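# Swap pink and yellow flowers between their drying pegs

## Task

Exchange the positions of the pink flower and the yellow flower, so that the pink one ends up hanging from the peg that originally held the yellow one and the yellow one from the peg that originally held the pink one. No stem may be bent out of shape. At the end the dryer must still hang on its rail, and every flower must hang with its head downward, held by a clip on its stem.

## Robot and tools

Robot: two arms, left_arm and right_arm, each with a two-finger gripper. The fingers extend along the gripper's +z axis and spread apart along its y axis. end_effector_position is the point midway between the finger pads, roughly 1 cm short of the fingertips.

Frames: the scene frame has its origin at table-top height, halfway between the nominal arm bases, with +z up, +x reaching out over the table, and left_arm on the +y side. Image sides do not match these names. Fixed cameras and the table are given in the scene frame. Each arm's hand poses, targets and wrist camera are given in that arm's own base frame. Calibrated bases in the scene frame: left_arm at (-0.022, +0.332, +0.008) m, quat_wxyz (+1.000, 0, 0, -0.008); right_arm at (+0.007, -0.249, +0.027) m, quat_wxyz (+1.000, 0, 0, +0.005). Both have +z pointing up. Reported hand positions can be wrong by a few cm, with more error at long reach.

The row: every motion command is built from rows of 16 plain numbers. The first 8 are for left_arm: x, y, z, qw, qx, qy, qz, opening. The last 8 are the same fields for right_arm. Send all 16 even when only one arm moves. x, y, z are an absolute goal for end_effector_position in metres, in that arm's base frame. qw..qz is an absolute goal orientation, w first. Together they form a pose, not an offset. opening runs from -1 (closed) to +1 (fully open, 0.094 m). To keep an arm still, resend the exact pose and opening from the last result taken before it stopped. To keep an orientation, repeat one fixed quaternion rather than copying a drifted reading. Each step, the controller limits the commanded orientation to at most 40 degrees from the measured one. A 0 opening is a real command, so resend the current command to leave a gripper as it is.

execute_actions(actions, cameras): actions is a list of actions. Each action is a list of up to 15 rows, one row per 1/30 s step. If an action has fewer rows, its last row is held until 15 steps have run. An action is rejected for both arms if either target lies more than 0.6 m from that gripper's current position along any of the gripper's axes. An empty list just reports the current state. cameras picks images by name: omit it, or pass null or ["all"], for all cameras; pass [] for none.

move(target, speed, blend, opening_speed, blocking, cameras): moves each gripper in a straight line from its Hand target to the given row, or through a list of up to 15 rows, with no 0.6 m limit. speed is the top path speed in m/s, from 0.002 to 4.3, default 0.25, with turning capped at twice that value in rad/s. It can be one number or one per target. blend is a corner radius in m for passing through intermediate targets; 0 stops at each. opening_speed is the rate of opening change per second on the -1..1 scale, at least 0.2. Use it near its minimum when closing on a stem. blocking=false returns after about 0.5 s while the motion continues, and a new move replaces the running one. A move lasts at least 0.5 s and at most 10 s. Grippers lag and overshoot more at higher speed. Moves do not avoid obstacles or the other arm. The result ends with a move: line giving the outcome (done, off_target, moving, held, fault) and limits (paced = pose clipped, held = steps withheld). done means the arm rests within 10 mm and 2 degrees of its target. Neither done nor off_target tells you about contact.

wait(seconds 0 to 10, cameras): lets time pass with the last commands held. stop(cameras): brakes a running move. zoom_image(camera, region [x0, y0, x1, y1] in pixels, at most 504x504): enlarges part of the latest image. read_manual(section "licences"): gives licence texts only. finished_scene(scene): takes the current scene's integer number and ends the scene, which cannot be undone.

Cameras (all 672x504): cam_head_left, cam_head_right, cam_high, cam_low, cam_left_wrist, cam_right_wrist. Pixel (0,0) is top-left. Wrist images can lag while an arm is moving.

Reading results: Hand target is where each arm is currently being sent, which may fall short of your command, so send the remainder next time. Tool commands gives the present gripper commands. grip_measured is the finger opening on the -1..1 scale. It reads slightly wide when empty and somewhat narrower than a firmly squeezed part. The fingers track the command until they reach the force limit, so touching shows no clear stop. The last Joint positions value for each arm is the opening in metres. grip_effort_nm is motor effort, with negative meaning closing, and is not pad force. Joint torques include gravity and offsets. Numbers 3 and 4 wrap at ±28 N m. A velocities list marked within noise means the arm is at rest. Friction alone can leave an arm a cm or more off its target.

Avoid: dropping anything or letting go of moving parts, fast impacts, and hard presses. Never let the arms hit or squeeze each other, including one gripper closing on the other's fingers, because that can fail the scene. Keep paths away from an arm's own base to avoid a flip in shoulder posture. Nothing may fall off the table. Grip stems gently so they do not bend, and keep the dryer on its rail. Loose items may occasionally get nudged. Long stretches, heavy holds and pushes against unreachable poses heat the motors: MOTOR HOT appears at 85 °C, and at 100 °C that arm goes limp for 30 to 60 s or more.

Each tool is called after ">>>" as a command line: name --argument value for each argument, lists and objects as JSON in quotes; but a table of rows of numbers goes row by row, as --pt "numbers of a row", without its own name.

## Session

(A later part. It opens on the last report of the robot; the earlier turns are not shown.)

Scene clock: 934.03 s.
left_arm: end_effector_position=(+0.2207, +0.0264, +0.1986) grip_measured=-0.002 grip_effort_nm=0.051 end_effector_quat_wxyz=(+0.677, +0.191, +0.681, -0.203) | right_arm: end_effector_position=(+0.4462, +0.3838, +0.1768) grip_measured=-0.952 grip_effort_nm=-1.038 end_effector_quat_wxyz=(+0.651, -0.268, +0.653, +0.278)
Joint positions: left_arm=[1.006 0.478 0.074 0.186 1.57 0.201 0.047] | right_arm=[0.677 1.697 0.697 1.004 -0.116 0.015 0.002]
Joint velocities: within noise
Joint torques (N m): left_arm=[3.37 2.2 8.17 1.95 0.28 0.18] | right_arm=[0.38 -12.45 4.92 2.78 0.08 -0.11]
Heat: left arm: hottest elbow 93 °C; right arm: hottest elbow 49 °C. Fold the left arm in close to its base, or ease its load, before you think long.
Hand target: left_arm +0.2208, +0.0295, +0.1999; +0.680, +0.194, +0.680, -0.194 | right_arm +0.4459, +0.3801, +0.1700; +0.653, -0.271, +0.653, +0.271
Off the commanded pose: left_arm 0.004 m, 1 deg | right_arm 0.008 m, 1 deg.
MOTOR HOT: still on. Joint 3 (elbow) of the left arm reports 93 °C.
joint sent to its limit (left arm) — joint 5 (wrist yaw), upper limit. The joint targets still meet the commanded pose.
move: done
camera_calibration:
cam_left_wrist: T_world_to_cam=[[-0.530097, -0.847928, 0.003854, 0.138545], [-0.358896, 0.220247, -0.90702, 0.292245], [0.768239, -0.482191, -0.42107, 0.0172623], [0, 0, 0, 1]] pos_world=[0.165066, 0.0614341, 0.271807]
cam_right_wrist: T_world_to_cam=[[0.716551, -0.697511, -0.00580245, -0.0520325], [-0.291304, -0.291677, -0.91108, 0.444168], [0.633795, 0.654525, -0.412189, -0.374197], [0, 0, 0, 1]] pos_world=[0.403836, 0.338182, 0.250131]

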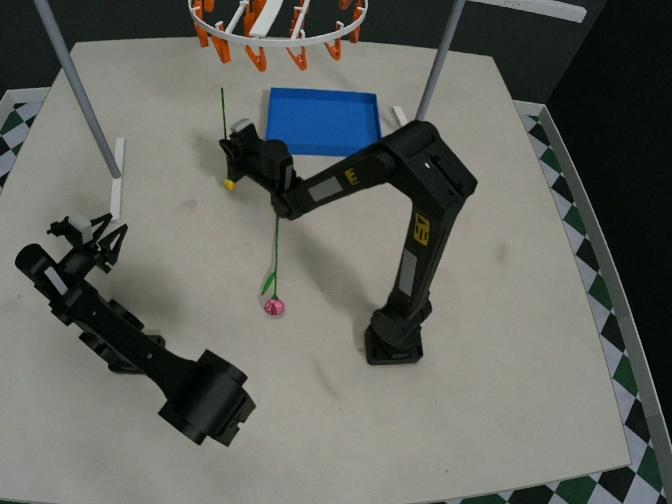

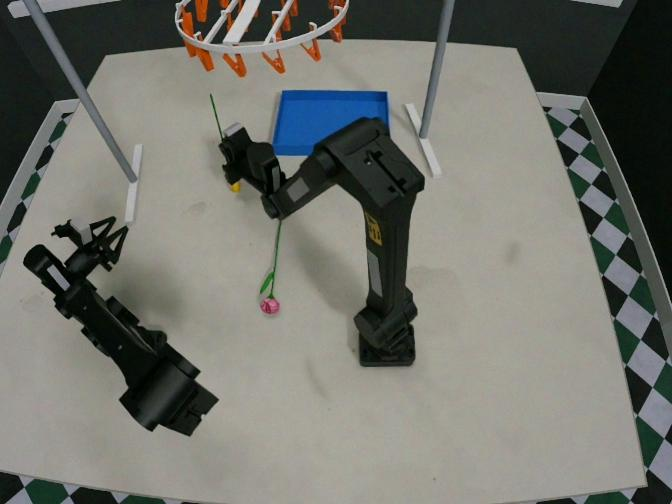

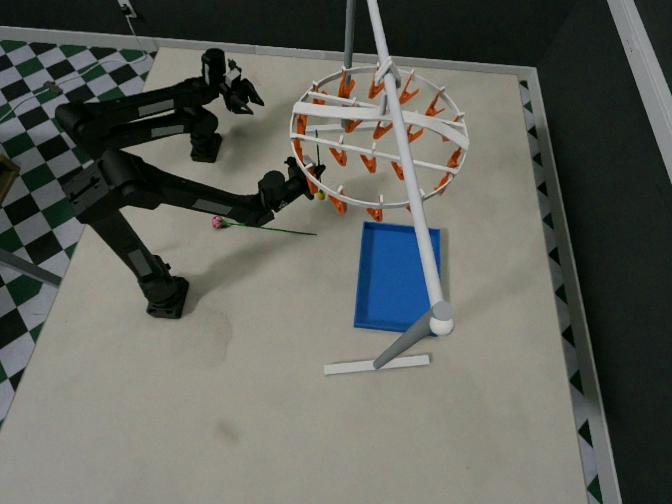

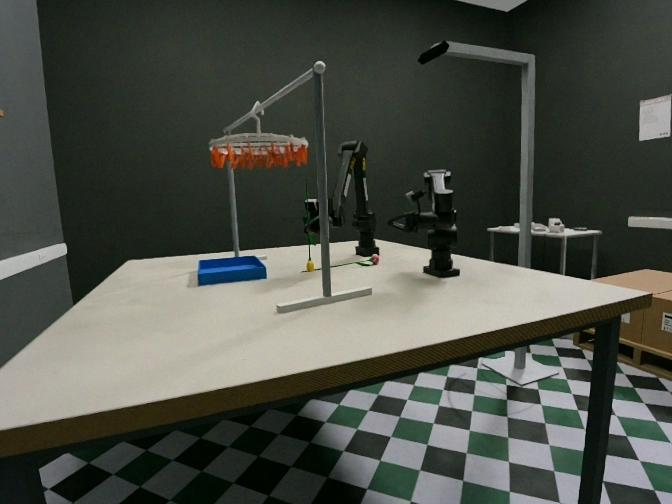

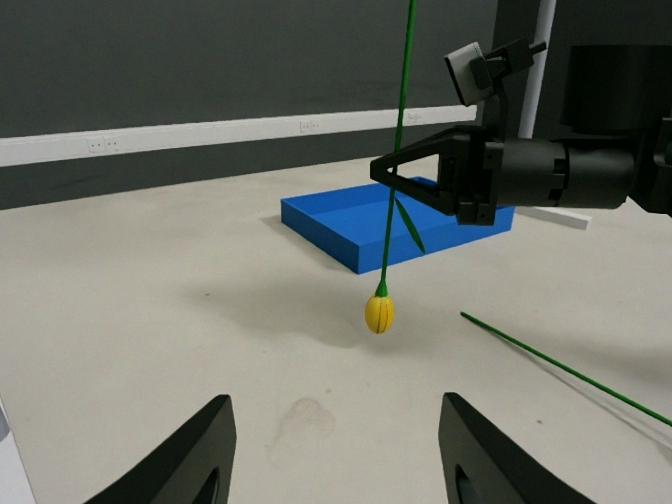

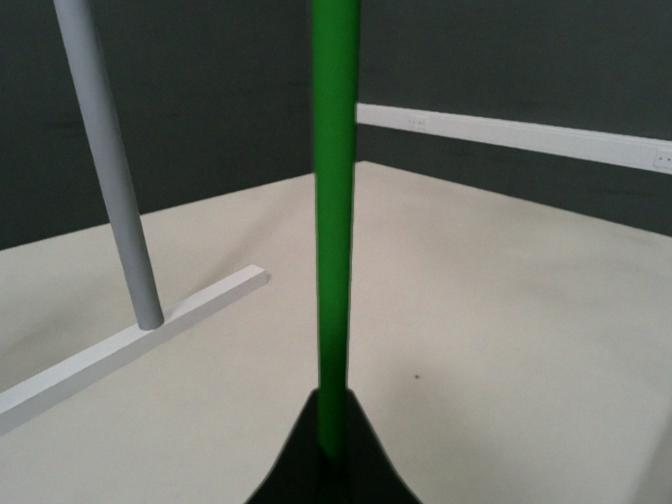

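>>> move --target '[0.22,0.03,0.20,0.679,0.198,0.679,-0.198,0.0,0.451,0.376,0.250,0.653,-0.271,0.653,0.271,-0.97]' --speed 0.1 --cameras '["cam_head_left","cam_head_right","cam_low"]'

>>> zoom_image --camera "cam_head_left" --region '[190, 40, 240, 90]'

>>> zoom_image --camera "cam_head_right" --region '[180, 45, 230, 95]'

>>> zoom_image --camera "cam_low" --region '[280, 140, 330, 190]'

Scene clock: 951.30 s.
left_arm: end_effector_position=(+0.2207, +0.0264, +0.1986) grip_measured=-0.002 grip_effort_nm=0.056 end_effector_quat_wxyz=(+0.678, +0.193, +0.680, -0.201) | right_arm: end_effector_position=(+0.4368, +0.3721, +0.2244) grip_measured=-0.952 grip_effort_nm=-1.038 end_effector_quat_wxyz=(+0.634, -0.273, +0.669, +0.274)
Joint positions: left_arm=[1.006 0.478 0.074 0.186 1.57 0.206 0.047] | right_arm=[0.669 1.508 0.697 0.766 -0.126 0.015 0.002]
Joint velocities: within noise
Joint torques (N m): left_arm=[3.37 2.26 8.25 1.74 0.27 0.16] | right_arm=[-0.32 -12.63 10.17 1.74 -0.11 -0.11]
Heat: left arm: hottest elbow 85 °C; right arm: hottest elbow 46 °C. Fold the left arm in close to its base, or ease its load, before you think long.
Hand target: left_arm +0.2209, +0.0294, +0.1999; +0.680, +0.194, +0.680, -0.194 | right_arm +0.4498, +0.3751, +0.2502; +0.653, -0.271, +0.653, +0.271
Off the commanded pose: left_arm 0.004 m, 1 deg | right_arm 0.029 m, 3 deg.
MOTOR HOT: still on. Joint 3 (elbow) of the left arm reports 85 °C.
joint sent to its limit (left arm) — joint 5 (wrist yaw), upper limit. The joint targets still meet the commanded pose.
move: off_target (right_arm)
Images, in order (width x height): cam_head_left 672x504, cam_head_right 672x504, cam_low 672x504.

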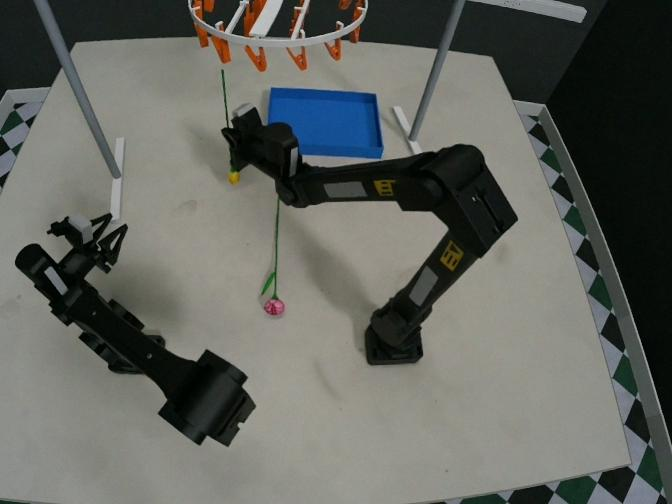

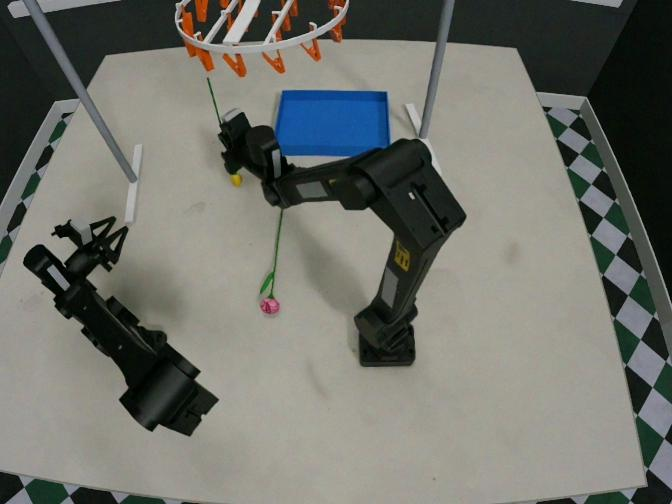

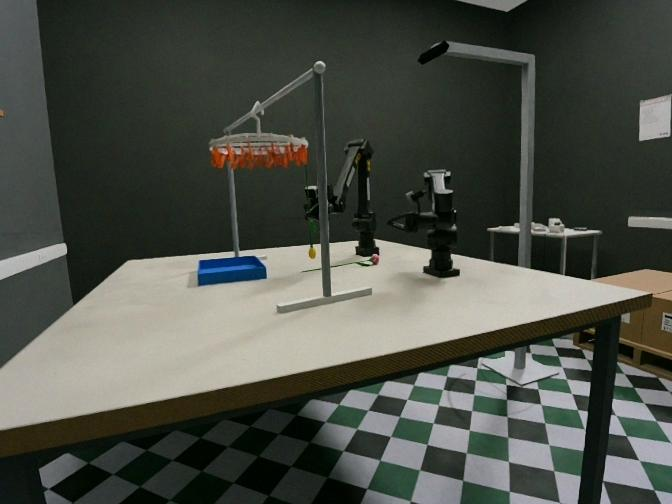

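Scaled by 10.080 from the camera's 672x504 image, which has a finer 960x720 frame.

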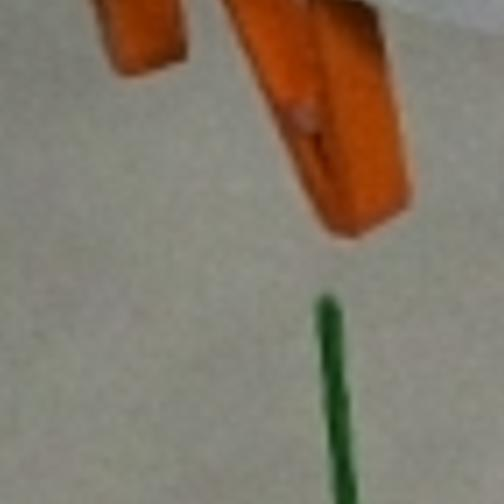

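Scaled by 10.080 from the camera's 672x504 image, which has a finer 960x720 frame.

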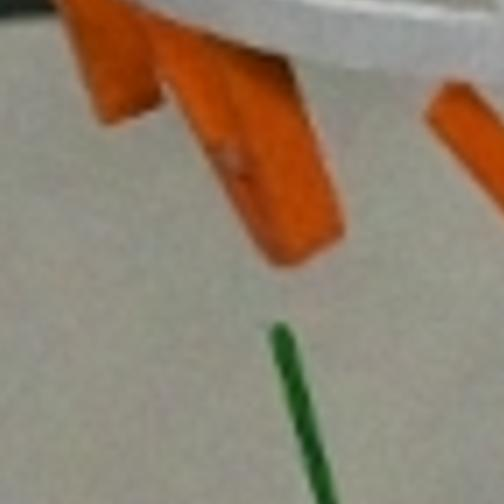

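Scaled by 10.080 from the camera's 672x504 image, which has a finer 960x720 frame.

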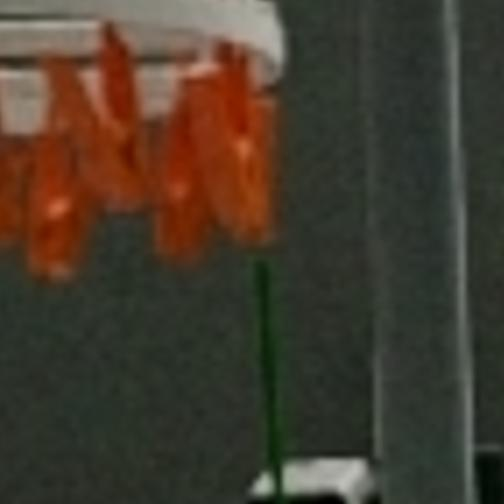

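>>> wait --seconds 10 --cameras '[]'

>>> wait --seconds 10 --cameras '[]'

>>> wait --seconds 10 --cameras '[]'

>>> wait --seconds 10 --cameras '[]'

>>> wait --seconds 10 --cameras '[]'

Scene clock: 968.30 s.
left_arm: end_effector_position=(+0.2207, +0.0264, +0.1986) grip_measured=-0.002 grip_effort_nm=0.056 end_effector_quat_wxyz=(+0.678, +0.193, +0.680, -0.201) | right_arm: end_effector_position=(+0.4368, +0.3721, +0.2241) grip_measured=-0.952 grip_effort_nm=-1.028 end_effector_quat_wxyz=(+0.634, -0.273, +0.670, +0.274)
Joint positions: left_arm=[1.006 0.478 0.074 0.186 1.57 0.207 0.047] | right_arm=[0.669 1.508 0.697 0.765 -0.126 0.015 0.002]
Joint velocities: within noise
Joint torques (N m): left_arm=[3.31 2.26 8.25 1.73 0.27 0.16] | right_arm=[-0.38 -12.51 10.17 1.8 -0.09 -0.12]
Heat: left arm: hottest elbow 80 °C; right arm: hottest elbow 47 °C.
Hand target: left_arm +0.2209, +0.0294, +0.1999; +0.680, +0.194, +0.680, -0.194 | right_arm +0.4498, +0.3751, +0.2502; +0.653, -0.271, +0.653, +0.271
Tool commands: left_gripper/opening=+0.0 right_gripper/opening=-0.97
Off the commanded pose: left_arm 0.004 m, 1 deg | right_arm 0.030 m, 3 deg.
MOTOR HOT: cleared for the motors of the left arm.
wait: 10.00 s; at rest from the start
No camera images: "cameras" was empty.

Scene clock: 978.30 s.
left_arm: end_effector_position=(+0.2207, +0.0264, +0.1986) grip_measured=-0.002 grip_effort_nm=0.051 end_effector_quat_wxyz=(+0.678, +0.193, +0.680, -0.201) | right_arm: end_effector_position=(+0.4368, +0.3721, +0.2241) grip_measured=-0.952 grip_effort_nm=-1.033 end_effector_quat_wxyz=(+0.634, -0.273, +0.670, +0.274)
Joint positions: left_arm=[1.006 0.478 0.074 0.186 1.57 0.207 0.047] | right_arm=[0.669 1.508 0.697 0.765 -0.126 0.015 0.002]
Joint velocities: within noise
Joint torques (N m): left_arm=[3.31 2.26 8.25 1.73 0.27 0.16] | right_arm=[-0.21 -12.45 10.17 1.85 -0.09 -0.11]
Heat: left arm: hottest elbow 78 °C; right arm: hottest elbow 48 °C.
Hand target: left_arm +0.2209, +0.0294, +0.1999; +0.680, +0.194, +0.680, -0.194 | right_arm +0.4498, +0.3751, +0.2503; +0.653, -0.271, +0.653, +0.271
Tool commands: left_gripper/opening=+0.0 right_gripper/opening=-0.97
Off the commanded pose: left_arm 0.004 m, 1 deg | right_arm 0.030 m, 3 deg.
wait: 10.00 s; at rest by 0.17 s
No camera images: "cameras" was empty.

Scene clock: 988.30 s.
left_arm: end_effector_position=(+0.2207, +0.0264, +0.1986) grip_measured=-0.002 grip_effort_nm=0.061 end_effector_quat_wxyz=(+0.678, +0.193, +0.680, -0.201) | right_arm: end_effector_position=(+0.4368, +0.3721, +0.2241) grip_measured=-0.952 grip_effort_nm=-1.033 end_effector_quat_wxyz=(+0.634, -0.273, +0.670, +0.274)
Joint positions: left_arm=[1.006 0.478 0.074 0.186 1.57 0.207 0.047] | right_arm=[0.669 1.508 0.697 0.765 -0.126 0.015 0.002]
Joint velocities: within noise
Joint torques (N m): left_arm=[3.37 2.26 8.25 1.74 0.27 0.16] | right_arm=[-0.09 -12.63 10.18 1.78 -0.09 -0.11]
Heat: left arm: hottest elbow 77 °C; right arm: hottest elbow 48 °C.
Hand target: left_arm +0.2209, +0.0294, +0.1999; +0.680, +0.194, +0.680, -0.194 | right_arm +0.4498, +0.3751, +0.2503; +0.653, -0.271, +0.653, +0.271
Tool commands: left_gripper/opening=+0.0 right_gripper/opening=-0.97
Off the commanded pose: left_arm 0.004 m, 1 deg | right_arm 0.030 m, 3 deg.
wait: 10.00 s; at rest by 0.17 s
No camera images: "cameras" was empty.

Scene clock: 998.30 s.
left_arm: end_effector_position=(+0.2207, +0.0264, +0.1986) grip_measured=-0.002 grip_effort_nm=0.051 end_effector_quat_wxyz=(+0.678, +0.193, +0.680, -0.201) | right_arm: end_effector_position=(+0.4368, +0.3721, +0.2241) grip_measured=-0.952 grip_effort_nm=-1.038 end_effector_quat_wxyz=(+0.634, -0.273, +0.670, +0.274)
Joint positions: left_arm=[1.006 0.478 0.074 0.186 1.57 0.207 0.047] | right_arm=[0.669 1.508 0.697 0.765 -0.126 0.015 0.002]
Joint velocities: within noise
Joint torques (N m): left_arm=[3.31 2.26 8.25 1.74 0.27 0.15] | right_arm=[-0.21 -12.51 10.22 1.8 -0.1 -0.11]
Heat: left arm: hottest elbow 76 °C; right arm: hottest elbow 49 °C.
Hand target: left_arm +0.2209, +0.0294, +0.1999; +0.680, +0.194, +0.680, -0.194 | right_arm +0.4498, +0.3751, +0.2503; +0.653, -0.271, +0.653, +0.271
Tool commands: left_gripper/opening=+0.0 right_gripper/opening=-0.97
Off the commanded pose: left_arm 0.004 m, 1 deg | right_arm 0.030 m, 3 deg.
wait: 10.00 s; at rest by 0.17 s
No camera images: "cameras" was empty.

Scene clock: 1008.30 s.
left_arm: end_effector_position=(+0.2207, +0.0264, +0.1986) grip_measured=-0.002 grip_effort_nm=0.051 end_effector_quat_wxyz=(+0.678, +0.193, +0.680, -0.201) | right_arm: end_effector_position=(+0.4368, +0.3721, +0.2241) grip_measured=-0.952 grip_effort_nm=-1.038 end_effector_quat_wxyz=(+0.634, -0.273, +0.670, +0.274)
Joint positions: left_arm=[1.006 0.478 0.074 0.186 1.57 0.207 0.047] | right_arm=[0.669 1.508 0.697 0.765 -0.126 0.015 0.002]
Joint velocities: within noise
Joint torques (N m): left_arm=[3.31 2.26 8.27 1.74 0.27 0.15] | right_arm=[-0.21 -12.69 10.18 1.81 -0.1 -0.12]
Heat: left arm: hottest elbow 75 °C; right arm: hottest elbow 49 °C.
Hand target: left_arm +0.2209, +0.0294, +0.1999; +0.680, +0.194, +0.680, -0.194 | right_arm +0.4498, +0.3751, +0.2503; +0.653, -0.271, +0.653, +0.271
Tool commands: left_gripper/opening=+0.0 right_gripper/opening=-0.97
Off the commanded pose: left_arm 0.004 m, 1 deg | right_arm 0.030 m, 3 deg.
wait: 10.00 s; at rest by 0.17 s
No camera images: "cameras" was empty.

>>> move --pt "0.30 -0.04 0.40 0.6645 0.2418 0.6645 -0.2418 0.0 0.451 0.376 0.250 0.653 -0.271 0.653 0.271 -0.97" --pt "0.405 -0.126 0.474 0.6645 0.2418 0.6645 -0.2418 0.0 0.451 0.376 0.250 0.653 -0.271 0.653 0.271 -0.97" --pt "0.445 -0.160 0.477 0.6645 0.2418 0.6645 -0.2418 0.0 0.451 0.376 0.250 0.653 -0.271 0.653 0.271 -0.97" --pt "0.477 -0.194 0.478 0.6645 0.2418 0.6645 -0.2418 0.0 0.451 0.376 0.250 0.653 -0.271 0.653 0.271 -0.97" --speed '[0.25,0.2,0.15,0.08]' --blend 0.02 --cameras '["cam_left_wrist"]'

>>> move --target '[0.477,-0.197,0.495,0.6645,0.2418,0.6645,-0.2418,0.0,0.451,0.376,0.250,0.653,-0.271,0.653,0.271,-0.97]' --speed 0.1 --cameras '["cam_left_wrist","cam_head_left"]'

Scene clock: 1015.83 s.
left_arm: end_effector_position=(+0.4695, -0.1866, +0.4370) grip_measured=-0.002 grip_effort_nm=0.051 end_effector_quat_wxyz=(+0.637, +0.232, +0.693, -0.246) | right_arm: end_effector_position=(+0.4368, +0.3721, +0.2241) grip_measured=-0.952 grip_effort_nm=-1.033 end_effector_quat_wxyz=(+0.634, -0.273, +0.670, +0.274)
Joint positions: left_arm=[-0.224 1.049 0.95 0.022 0.466 -0.01 0.047] | right_arm=[0.669 1.508 0.697 0.765 -0.126 0.015 0.002]
Joint velocities: within noise
Joint torques (N m): left_arm=[1.85 -5.07 13.7 3.03 -0.05 0.16] | right_arm=[-0.15 -12.57 10.19 1.83 -0.09 -0.12]
Heat: left arm: hottest elbow 75 °C; right arm: hottest elbow 50 °C.
Hand target: left_arm +0.4738, -0.1927, +0.4771; +0.665, +0.242, +0.664, -0.242 | right_arm +0.4497, +0.3751, +0.2502; +0.653, -0.271, +0.653, +0.271
Off the commanded pose: left_arm 0.042 m, 5 deg | right_arm 0.030 m, 3 deg.
move: off_target (left_arm, right_arm)
camera_calibration:
cam_left_wrist: T_world_to_cam=[[-0.631323, -0.774898, 0.031062, 0.138048], [-0.391437, 0.283822, -0.875341, 0.657879], [0.669484, -0.564782, -0.482507, -0.118371], [0, 0, 0, 1]] pos_world=[0.423919, -0.146601, 0.514465]
Images, in order (width x height): cam_left_wrist 672x504.

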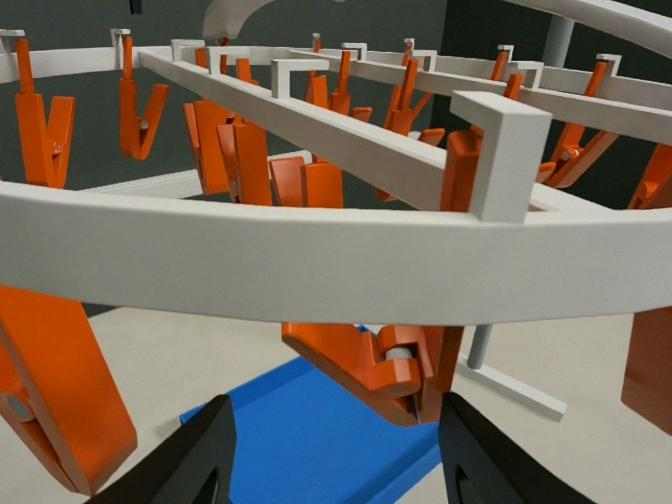

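Scene clock: 1016.97 s.
left_arm: end_effector_position=(+0.4721, -0.1896, +0.4621) grip_measured=-0.002 grip_effort_nm=0.051 end_effector_quat_wxyz=(+0.649, +0.234, +0.682, -0.244) | right_arm: end_effector_position=(+0.4368, +0.3721, +0.2241) grip_measured=-0.952 grip_effort_nm=-1.033 end_effector_quat_wxyz=(+0.634, -0.273, +0.670, +0.274)
Joint positions: left_arm=[-0.231 1.053 0.998 0.012 0.457 -0.01 0.047] | right_arm=[0.669 1.508 0.697 0.765 -0.126 0.015 0.002]
Joint velocities: within noise
Joint torques (N m): left_arm=[1.67 -5.07 13.63 1.69 -0.06 0.16] | right_arm=[-0.32 -12.4 10.24 1.76 -0.1 -0.12]
Heat: left arm: hottest elbow 75 °C; right arm: hottest elbow 50 °C.
Hand target: left_arm +0.4750, -0.1962, +0.4941; +0.665, +0.242, +0.664, -0.242 | right_arm +0.4497, +0.3751, +0.2502; +0.653, -0.271, +0.653, +0.271
Off the commanded pose: left_arm 0.034 m, 3 deg | right_arm 0.030 m, 3 deg.
move: off_target (left_arm, right_arm)
camera_calibration:
cam_left_wrist: T_world_to_cam=[[-0.631256, -0.775424, 0.0152568, 0.143839], [-0.362224, 0.27737, -0.889865, 0.673507], [0.685791, -0.567259, -0.455969, -0.130148], [0, 0, 0, 1]] pos_world=[0.424014, -0.149103, 0.537792]
Images, in order (width x height): cam_head_left 672x504, cam_left_wrist 672x504.

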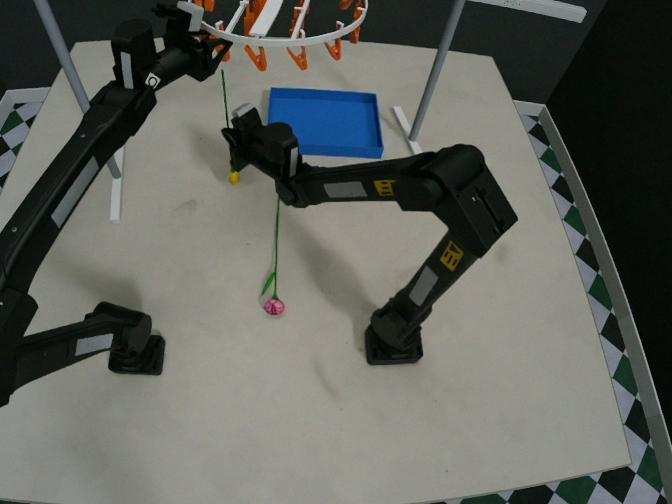

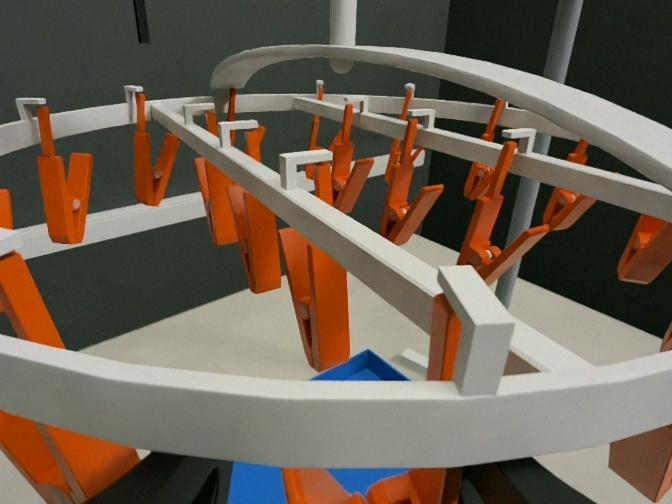

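>>> move --pt "0.471 -0.207 0.478 0.6645 0.2418 0.6645 -0.2418 0.0 0.451 0.376 0.250 0.653 -0.271 0.653 0.271 -0.97" --speed 0.1 --cameras '["cam_left_wrist","cam_head_left"]'

>>> zoom_image --camera "cam_head_left" --region '[180, 30, 250, 100]'

Scene clock: 1021.60 s.
left_arm: end_effector_position=(+0.4693, -0.2009, +0.4639) grip_measured=-0.002 grip_effort_nm=0.051 end_effector_quat_wxyz=(+0.652, +0.235, +0.679, -0.243) | right_arm: end_effector_position=(+0.4368, +0.3721, +0.2241) grip_measured=-0.952 grip_effort_nm=-1.028 end_effector_quat_wxyz=(+0.634, -0.273, +0.670, +0.274)
Joint positions: left_arm=[-0.264 1.053 0.998 0.02 0.425 -0.01 0.047] | right_arm=[0.669 1.508 0.697 0.765 -0.126 0.015 0.002]
Joint velocities: within noise
Joint torques (N m): left_arm=[2.02 -5.36 10.5 3.12 -0.06 0.17] | right_arm=[-0.32 -12.51 10.21 1.81 -0.1 -0.11]
Heat: left arm: hottest elbow 77 °C; right arm: hottest elbow 50 °C.
Hand target: left_arm +0.4705, -0.2068, +0.4777; +0.664, +0.242, +0.665, -0.242 | right_arm +0.4497, +0.3751, +0.2502; +0.653, -0.271, +0.653, +0.271
Off the commanded pose: left_arm 0.015 m, 2 deg | right_arm 0.030 m, 3 deg.
move: off_target (left_arm, right_arm)
camera_calibration:
cam_left_wrist: T_world_to_cam=[[-0.632037, -0.774869, 0.0103467, 0.136053], [-0.354548, 0.27727, -0.892982, 0.675048], [0.689075, -0.568067, -0.449973, -0.138282], [0, 0, 0, 1]] pos_world=[0.420614, -0.160301, 0.539175]
Images, in order (width x height): cam_head_left 672x504, cam_left_wrist 672x504.

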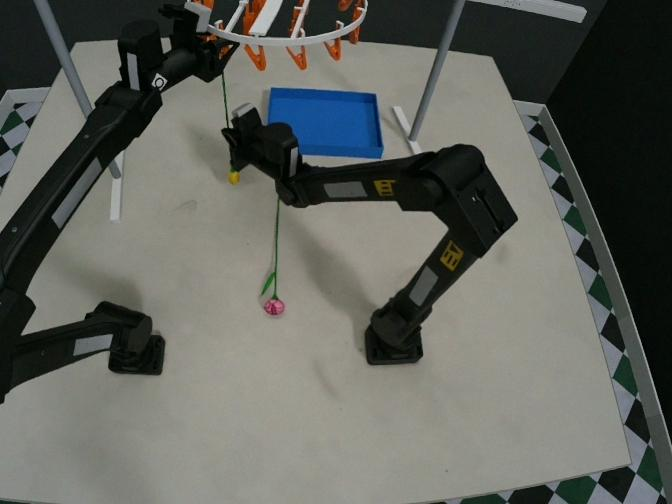

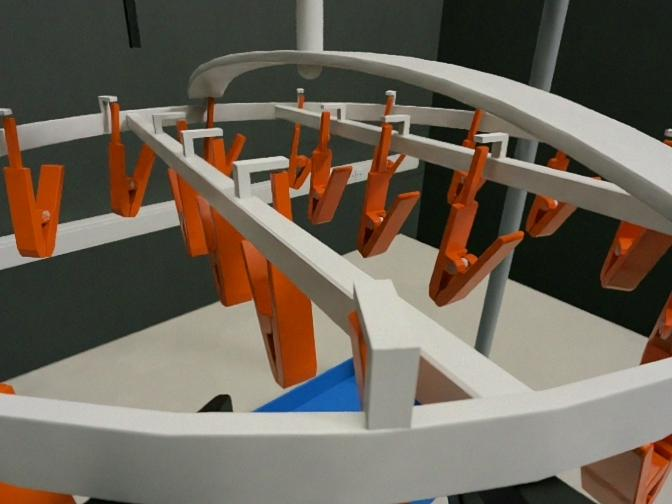

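Scaled by 7.200 from the camera's 672x504 image, which has a finer 960x720 frame.

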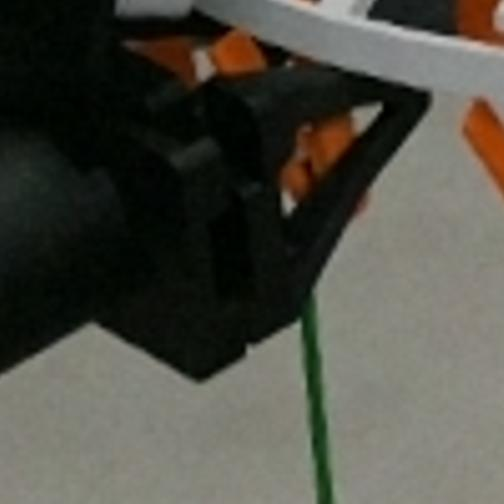

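>>> move --pt "0.478 -0.188 0.490 0.6645 0.2418 0.6645 -0.2418 0.0 0.451 0.376 0.250 0.653 -0.271 0.653 0.271 -0.97" --speed 0.1 --cameras '["cam_left_wrist"]'

Scene clock: 1026.80 s.
left_arm: end_effector_position=(+0.4707, -0.1908, +0.4640) grip_measured=-0.002 grip_effort_nm=0.051 end_effector_quat_wxyz=(+0.650, +0.239, +0.677, -0.248) | right_arm: end_effector_position=(+0.4368, +0.3721, +0.2241) grip_measured=-0.952 grip_effort_nm=-1.033 end_effector_quat_wxyz=(+0.634, -0.273, +0.670, +0.274)
Joint positions: left_arm=[-0.229 1.053 0.998 0.02 0.476 -0.009 0.047] | right_arm=[0.669 1.508 0.697 0.765 -0.126 0.015 0.002]
Joint velocities: within noise
Joint torques (N m): left_arm=[3.25 -5.13 12.72 1.83 0.17 0.16] | right_arm=[-0.21 -12.69 10.21 1.8 -0.08 -0.11]
Heat: left arm: hottest elbow 77 °C; right arm: hottest elbow 50 °C.
Hand target: left_arm +0.4767, -0.1877, +0.4893; +0.664, +0.242, +0.665, -0.242 | right_arm +0.4497, +0.3751, +0.2502; +0.653, -0.271, +0.653, +0.271
Off the commanded pose: left_arm 0.027 m, 2 deg | right_arm 0.030 m, 3 deg.
move: off_target (left_arm, right_arm)
camera_calibration:
cam_left_wrist: T_world_to_cam=[[-0.643435, -0.765419, 0.0111814, 0.151493], [-0.350373, 0.281485, -0.893311, 0.671799], [0.68061, -0.578705, -0.449299, -0.131889], [0, 0, 0, 1]] pos_world=[0.422621, -0.14947, 0.539174]
Images, in order (width x height): cam_left_wrist 672x504.

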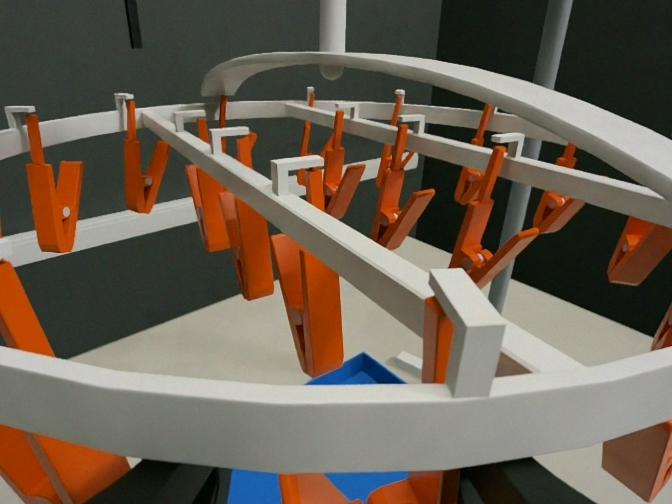

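>>> move --pt "0.478 -0.190 0.492 0.6645 0.2418 0.6645 -0.2418 -0.62 0.451 0.376 0.250 0.653 -0.271 0.653 0.271 -0.97" --opening_speed 0.4 --cameras '["cam_head_left","cam_head_right","cam_low"]'

>>> zoom_image --camera "cam_head_left" --region '[190, 40, 240, 90]'

>>> zoom_image --camera "cam_head_right" --region '[180, 45, 230, 95]'

>>> zoom_image --camera "cam_low" --region '[280, 140, 330, 190]'

Scene clock: 1031.70 s.
left_arm: end_effector_position=(+0.4706, -0.1908, +0.4637) grip_measured=-0.578 grip_effort_nm=-1.028 end_effector_quat_wxyz=(+0.650, +0.239, +0.678, -0.248) | right_arm: end_effector_position=(+0.4368, +0.3721, +0.2241) grip_measured=-0.952 grip_effort_nm=-1.033 end_effector_quat_wxyz=(+0.634, -0.273, +0.670, +0.274)
Joint positions: left_arm=[-0.229 1.053 0.998 0.018 0.476 -0.009 0.02] | right_arm=[0.669 1.508 0.697 0.765 -0.126 0.015 0.002]
Joint velocities: within noise
Joint torques (N m): left_arm=[2.9 -5.13 13.11 1.72 -0.03 0.16] | right_arm=[-0.38 -12.45 10.18 1.8 -0.1 -0.1]
Heat: left arm: hottest elbow 79 °C; right arm: hottest elbow 50 °C.
Hand target: left_arm +0.4765, -0.1896, +0.4912; +0.665, +0.242, +0.664, -0.242 | right_arm +0.4497, +0.3751, +0.2502; +0.653, -0.271, +0.653, +0.271
Off the commanded pose: left_arm 0.029 m, 2 deg | right_arm 0.030 m, 3 deg.
move: off_target (left_arm, right_arm)
Images, in order (width x height): cam_head_left 672x504, cam_head_right 672x504, cam_low 672x504.

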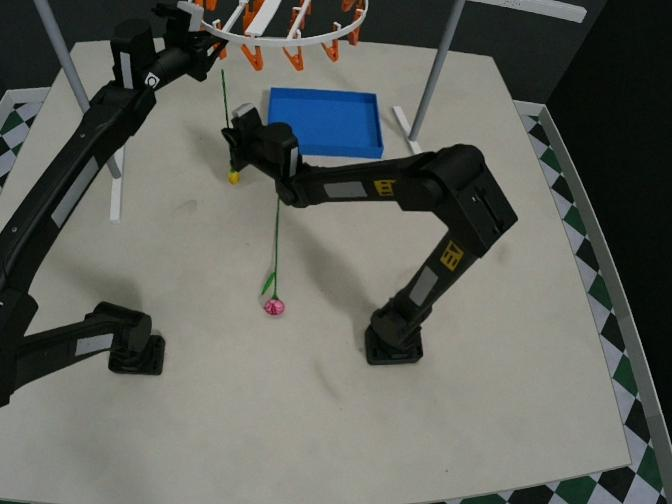

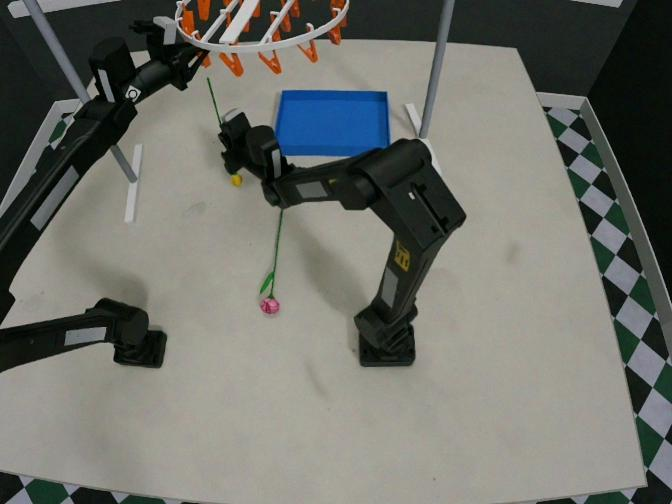

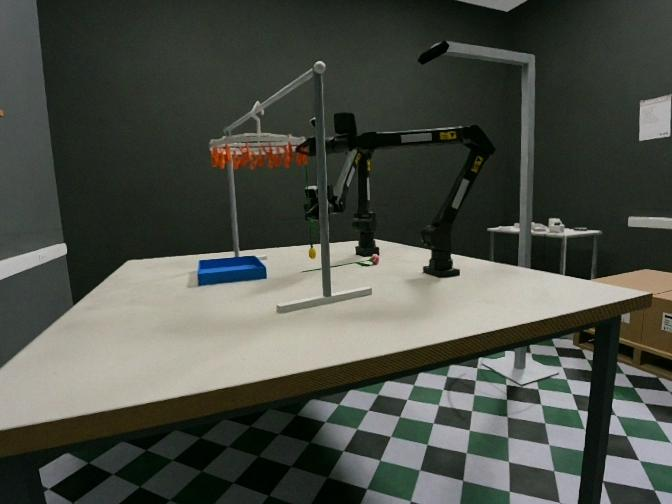

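Scaled by 10.080 from the camera's 672x504 image, which has a finer 960x720 frame.

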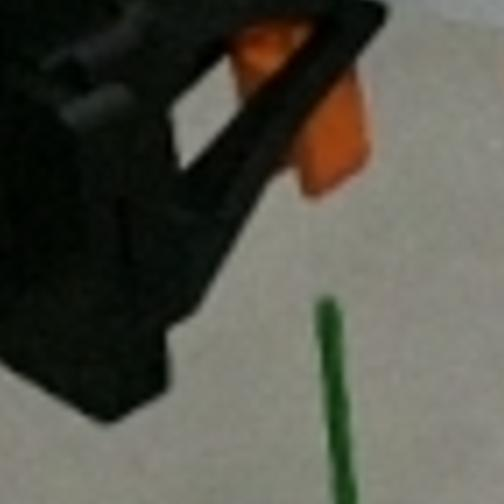

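Scaled by 10.080 from the camera's 672x504 image, which has a finer 960x720 frame.

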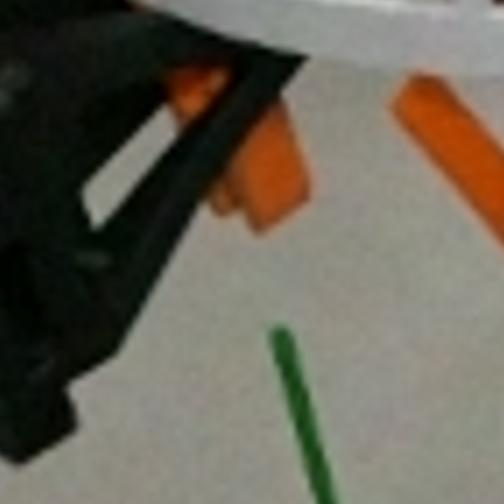

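Scaled by 10.080 from the camera's 672x504 image, which has a finer 960x720 frame.

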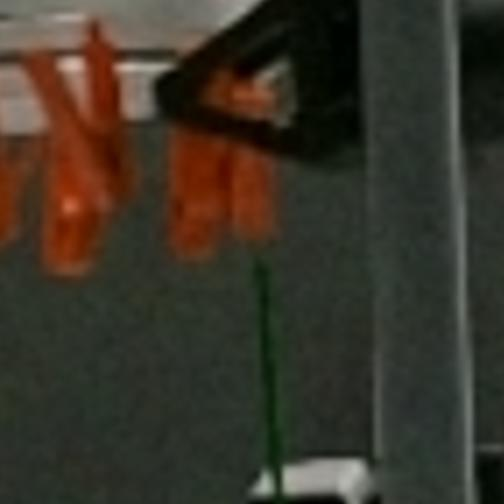

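>>> move --target '[0.478,-0.190,0.487,0.6645,0.2418,0.6645,-0.2418,0.0,0.451,0.376,0.250,0.653,-0.271,0.653,0.271,-0.97]' --opening_speed 0.5 --cameras '[]'

>>> move --pt "0.415 -0.134 0.468 0.6645 0.2418 0.6645 -0.2418 0.0 0.451 0.376 0.250 0.653 -0.271 0.653 0.271 -0.97" --pt "0.375 -0.095 0.420 0.6645 0.2418 0.6645 -0.2418 0.0 0.451 0.376 0.250 0.653 -0.271 0.653 0.271 -0.97" --speed 0.15

Scene clock: 1078.97 s.
left_arm: end_effector_position=(+0.4706, -0.1908, +0.4637) grip_measured=-0.002 grip_effort_nm=0.056 end_effector_quat_wxyz=(+0.650, +0.239, +0.678, -0.248) | right_arm: end_effector_position=(+0.4368, +0.3721, +0.2241) grip_measured=-0.952 grip_effort_nm=-1.033 end_effector_quat_wxyz=(+0.634, -0.273, +0.670, +0.274)
Joint positions: left_arm=[-0.229 1.053 0.998 0.018 0.476 -0.009 0.047] | right_arm=[0.669 1.508 0.697 0.765 -0.126 0.015 0.002]
Joint velocities: within noise
Joint torques (N m): left_arm=[2.84 -5.07 12.27 2.22 -0.03 0.15] | right_arm=[-0.21 -12.45 10.14 1.8 -0.09 -0.11]
Heat: left arm: hottest elbow 87 °C; right arm: hottest elbow 51 °C. Fold the left arm in close to its base, or ease its load, before you think long.
Hand target: left_arm +0.4768, -0.1897, +0.4865; +0.664, +0.242, +0.664, -0.242 | right_arm +0.4497, +0.3751, +0.2502; +0.653, -0.271, +0.653, +0.271
Off the commanded pose: left_arm 0.024 m, 2 deg | right_arm 0.030 m, 3 deg.
MOTOR HOT: joint 3 (elbow) of the left arm reports 87 °C; the controller stops that arm at 100 °C. To cool a motor, set the load down, stop pushing, or move to a pose that needs little force.
move: off_target (left_arm, right_arm)
No camera images: "cameras" was empty.

Scene clock: 1080.73 s.
left_arm: end_effector_position=(+0.3772, -0.0990, +0.4113) grip_measured=-0.002 grip_effort_nm=0.056 end_effector_quat_wxyz=(+0.651, +0.238, +0.675, -0.251) | right_arm: end_effector_position=(+0.4368, +0.3721, +0.2241) grip_measured=-0.952 grip_effort_nm=-1.033 end_effector_quat_wxyz=(+0.634, -0.273, +0.670, +0.274)
Joint positions: left_arm=[0.053 0.751 0.698 0.019 0.759 -0.006 0.047] | right_arm=[0.669 1.508 0.697 0.765 -0.126 0.015 0.002]
Joint velocities: within noise
Joint torques (N m): left_arm=[3.43 -3.02 9.01 2.92 0.17 0.13] | right_arm=[-0.32 -12.63 10.19 1.81 -0.09 -0.11]
Heat: left arm: hottest elbow 86 °C; right arm: hottest elbow 51 °C. Fold the left arm in close to its base, or ease its load, before you think long.
Hand target: left_arm +0.3750, -0.0952, +0.4199; +0.664, +0.242, +0.665, -0.242 | right_arm +0.4497, +0.3751, +0.2502; +0.653, -0.271, +0.653, +0.271
Off the commanded pose: left_arm 0.010 m, 2 deg | right_arm 0.030 m, 3 deg.
MOTOR HOT: still on. Joint 3 (elbow) of the left arm reports 86 °C.
move: off_target (right_arm)
camera_calibration:
cam_left_wrist: T_world_to_cam=[[-0.644833, -0.76416, 0.015825, 0.161006], [-0.348228, 0.275294, -0.896075, 0.565844], [0.680388, -0.583329, -0.44362, -0.0415318], [0, 0, 0, 1]] pos_world=[0.329122, -0.0569657, 0.486066]
cam_right_wrist: T_world_to_cam=[[0.717208, -0.696749, -0.0123998, -0.0523817], [-0.326476, -0.320236, -0.889305, 0.502179], [0.615651, 0.641864, -0.457147, -0.318393], [0, 0, 0, 1]] pos_world=[0.397537, 0.328684, 0.300388]

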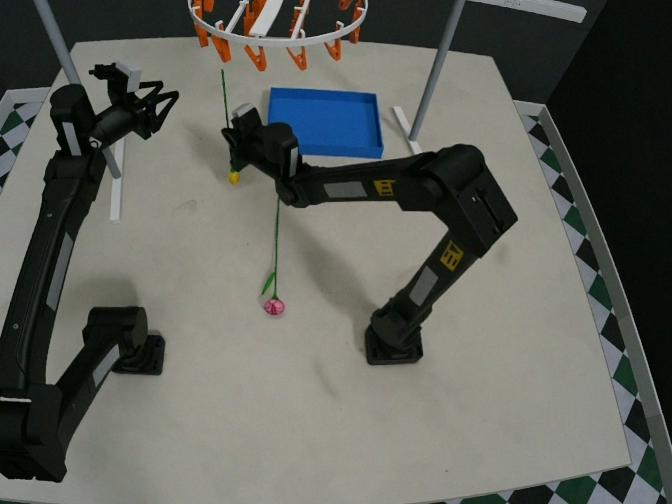

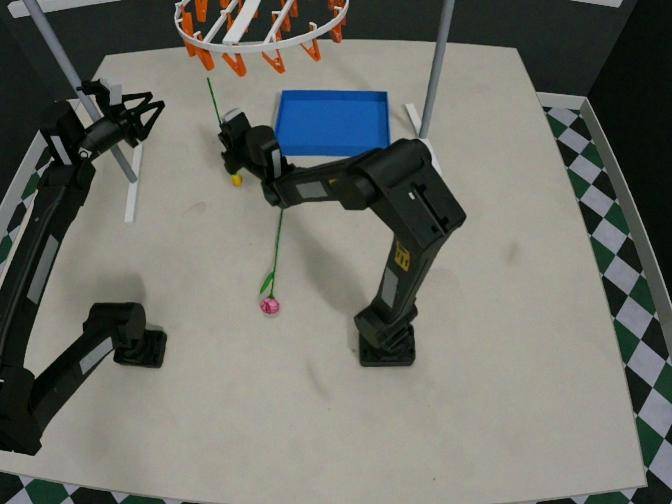

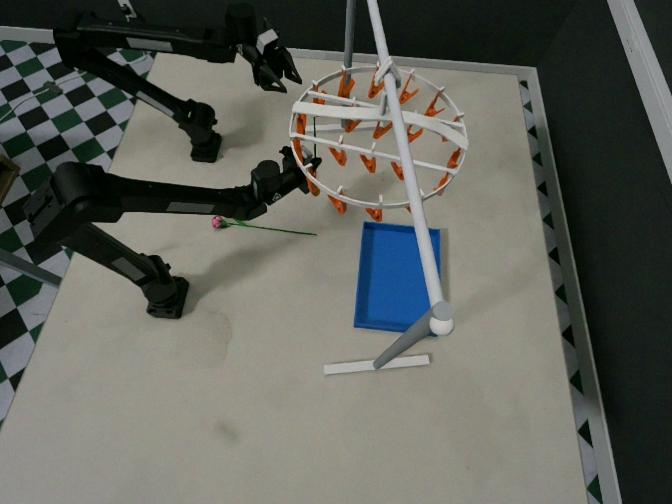

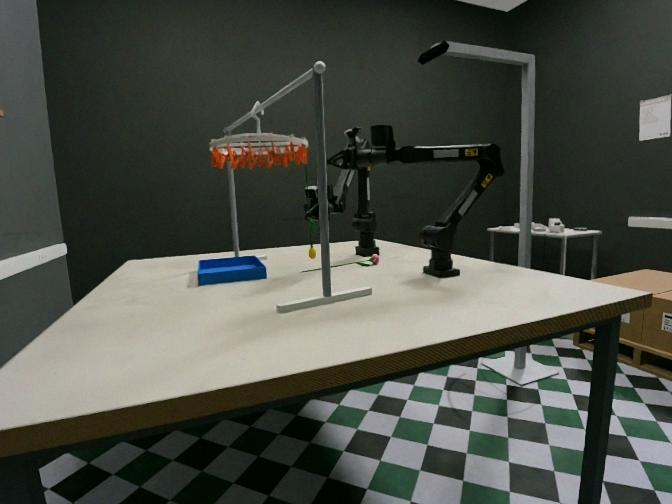

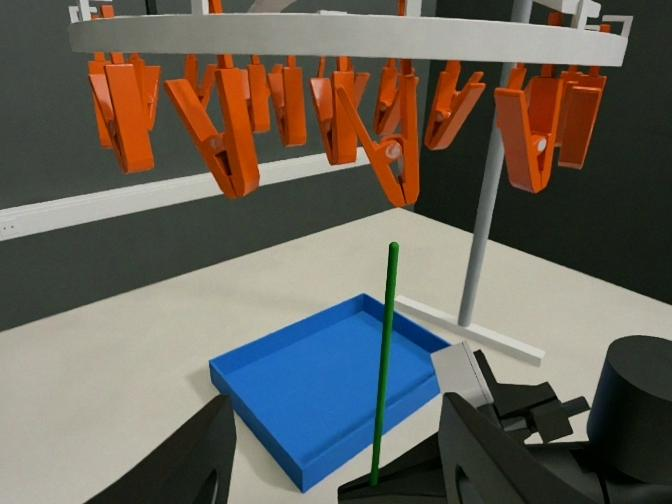

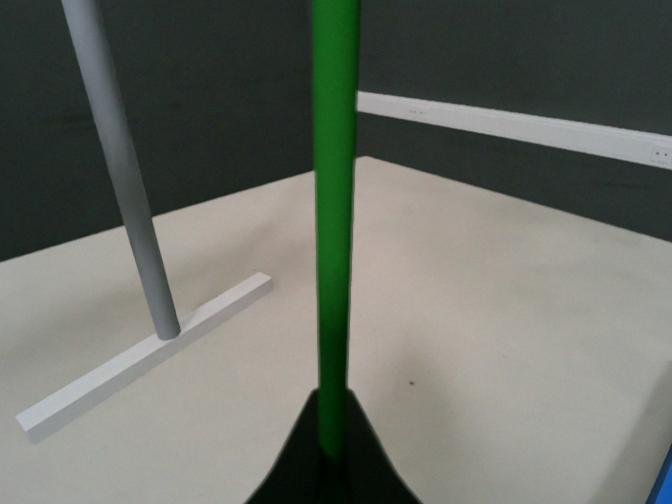

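>>> move --target '[0.440,-0.040,0.410,0.561,0.430,0.561,-0.430,0.0,0.451,0.376,0.250,0.653,-0.271,0.653,0.271,-0.97]' --speed 0.2 --cameras '["cam_left_wrist","cam_high"]'

Scene clock: 1089.13 s.
left_arm: end_effector_position=(+0.4290, -0.0481, +0.3856) grip_measured=-0.002 grip_effort_nm=0.056 end_effector_quat_wxyz=(+0.552, +0.398, +0.585, -0.441) | right_arm: end_effector_position=(+0.4368, +0.3721, +0.2241) grip_measured=-0.952 grip_effort_nm=-1.038 end_effector_quat_wxyz=(+0.634, -0.273, +0.670, +0.274)
Joint positions: left_arm=[0.299 1.227 0.919 0.193 1.57 0.038 0.047] | right_arm=[0.669 1.508 0.697 0.765 -0.126 0.015 0.002]
Joint velocities: within noise
Joint torques (N m): left_arm=[3.37 -6.48 12.48 2.17 0.21 0.16] | right_arm=[-0.15 -12.45 10.21 1.78 -0.1 -0.11]
Heat: left arm: hottest elbow 84 °C; right arm: hottest elbow 52 °C. Fold the left arm in close to its base, or ease its load, before you think long.
Hand target: left_arm +0.4385, -0.0406, +0.4095; +0.571, +0.418, +0.571, -0.418 | right_arm +0.4497, +0.3751, +0.2502; +0.653, -0.271, +0.653, +0.271
Off the commanded pose: left_arm 0.028 m, 5 deg | right_arm 0.030 m, 3 deg.
MOTOR HOT: still on. Joint 3 (elbow) of the left arm reports 84 °C.
joint sent to its limit (left arm) — joint 5 (wrist yaw), upper limit. The joint targets are off in orientation, not in position.
move: off_target (left_arm, right_arm)
camera_calibration:
cam_left_wrist: T_world_to_cam=[[-0.951994, -0.2995, 0.0633032, 0.369522], [-0.181208, 0.384688, -0.905085, 0.48394], [0.246721, -0.873106, -0.420493, 0.104752], [0, 0, 0, 1]] pos_world=[0.413632, 0.015965, 0.458663]
Images, in order (width x height): cam_high 672x504, cam_left_wrist 672x504.

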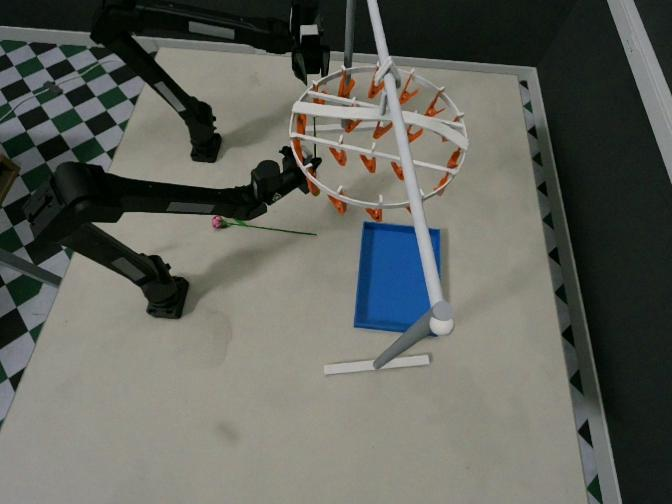

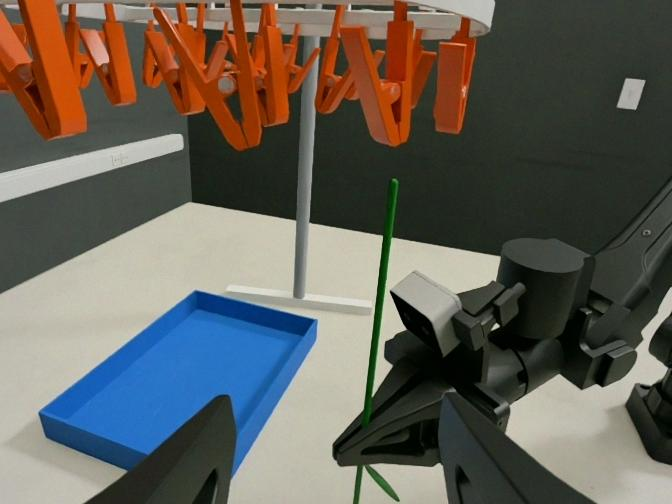

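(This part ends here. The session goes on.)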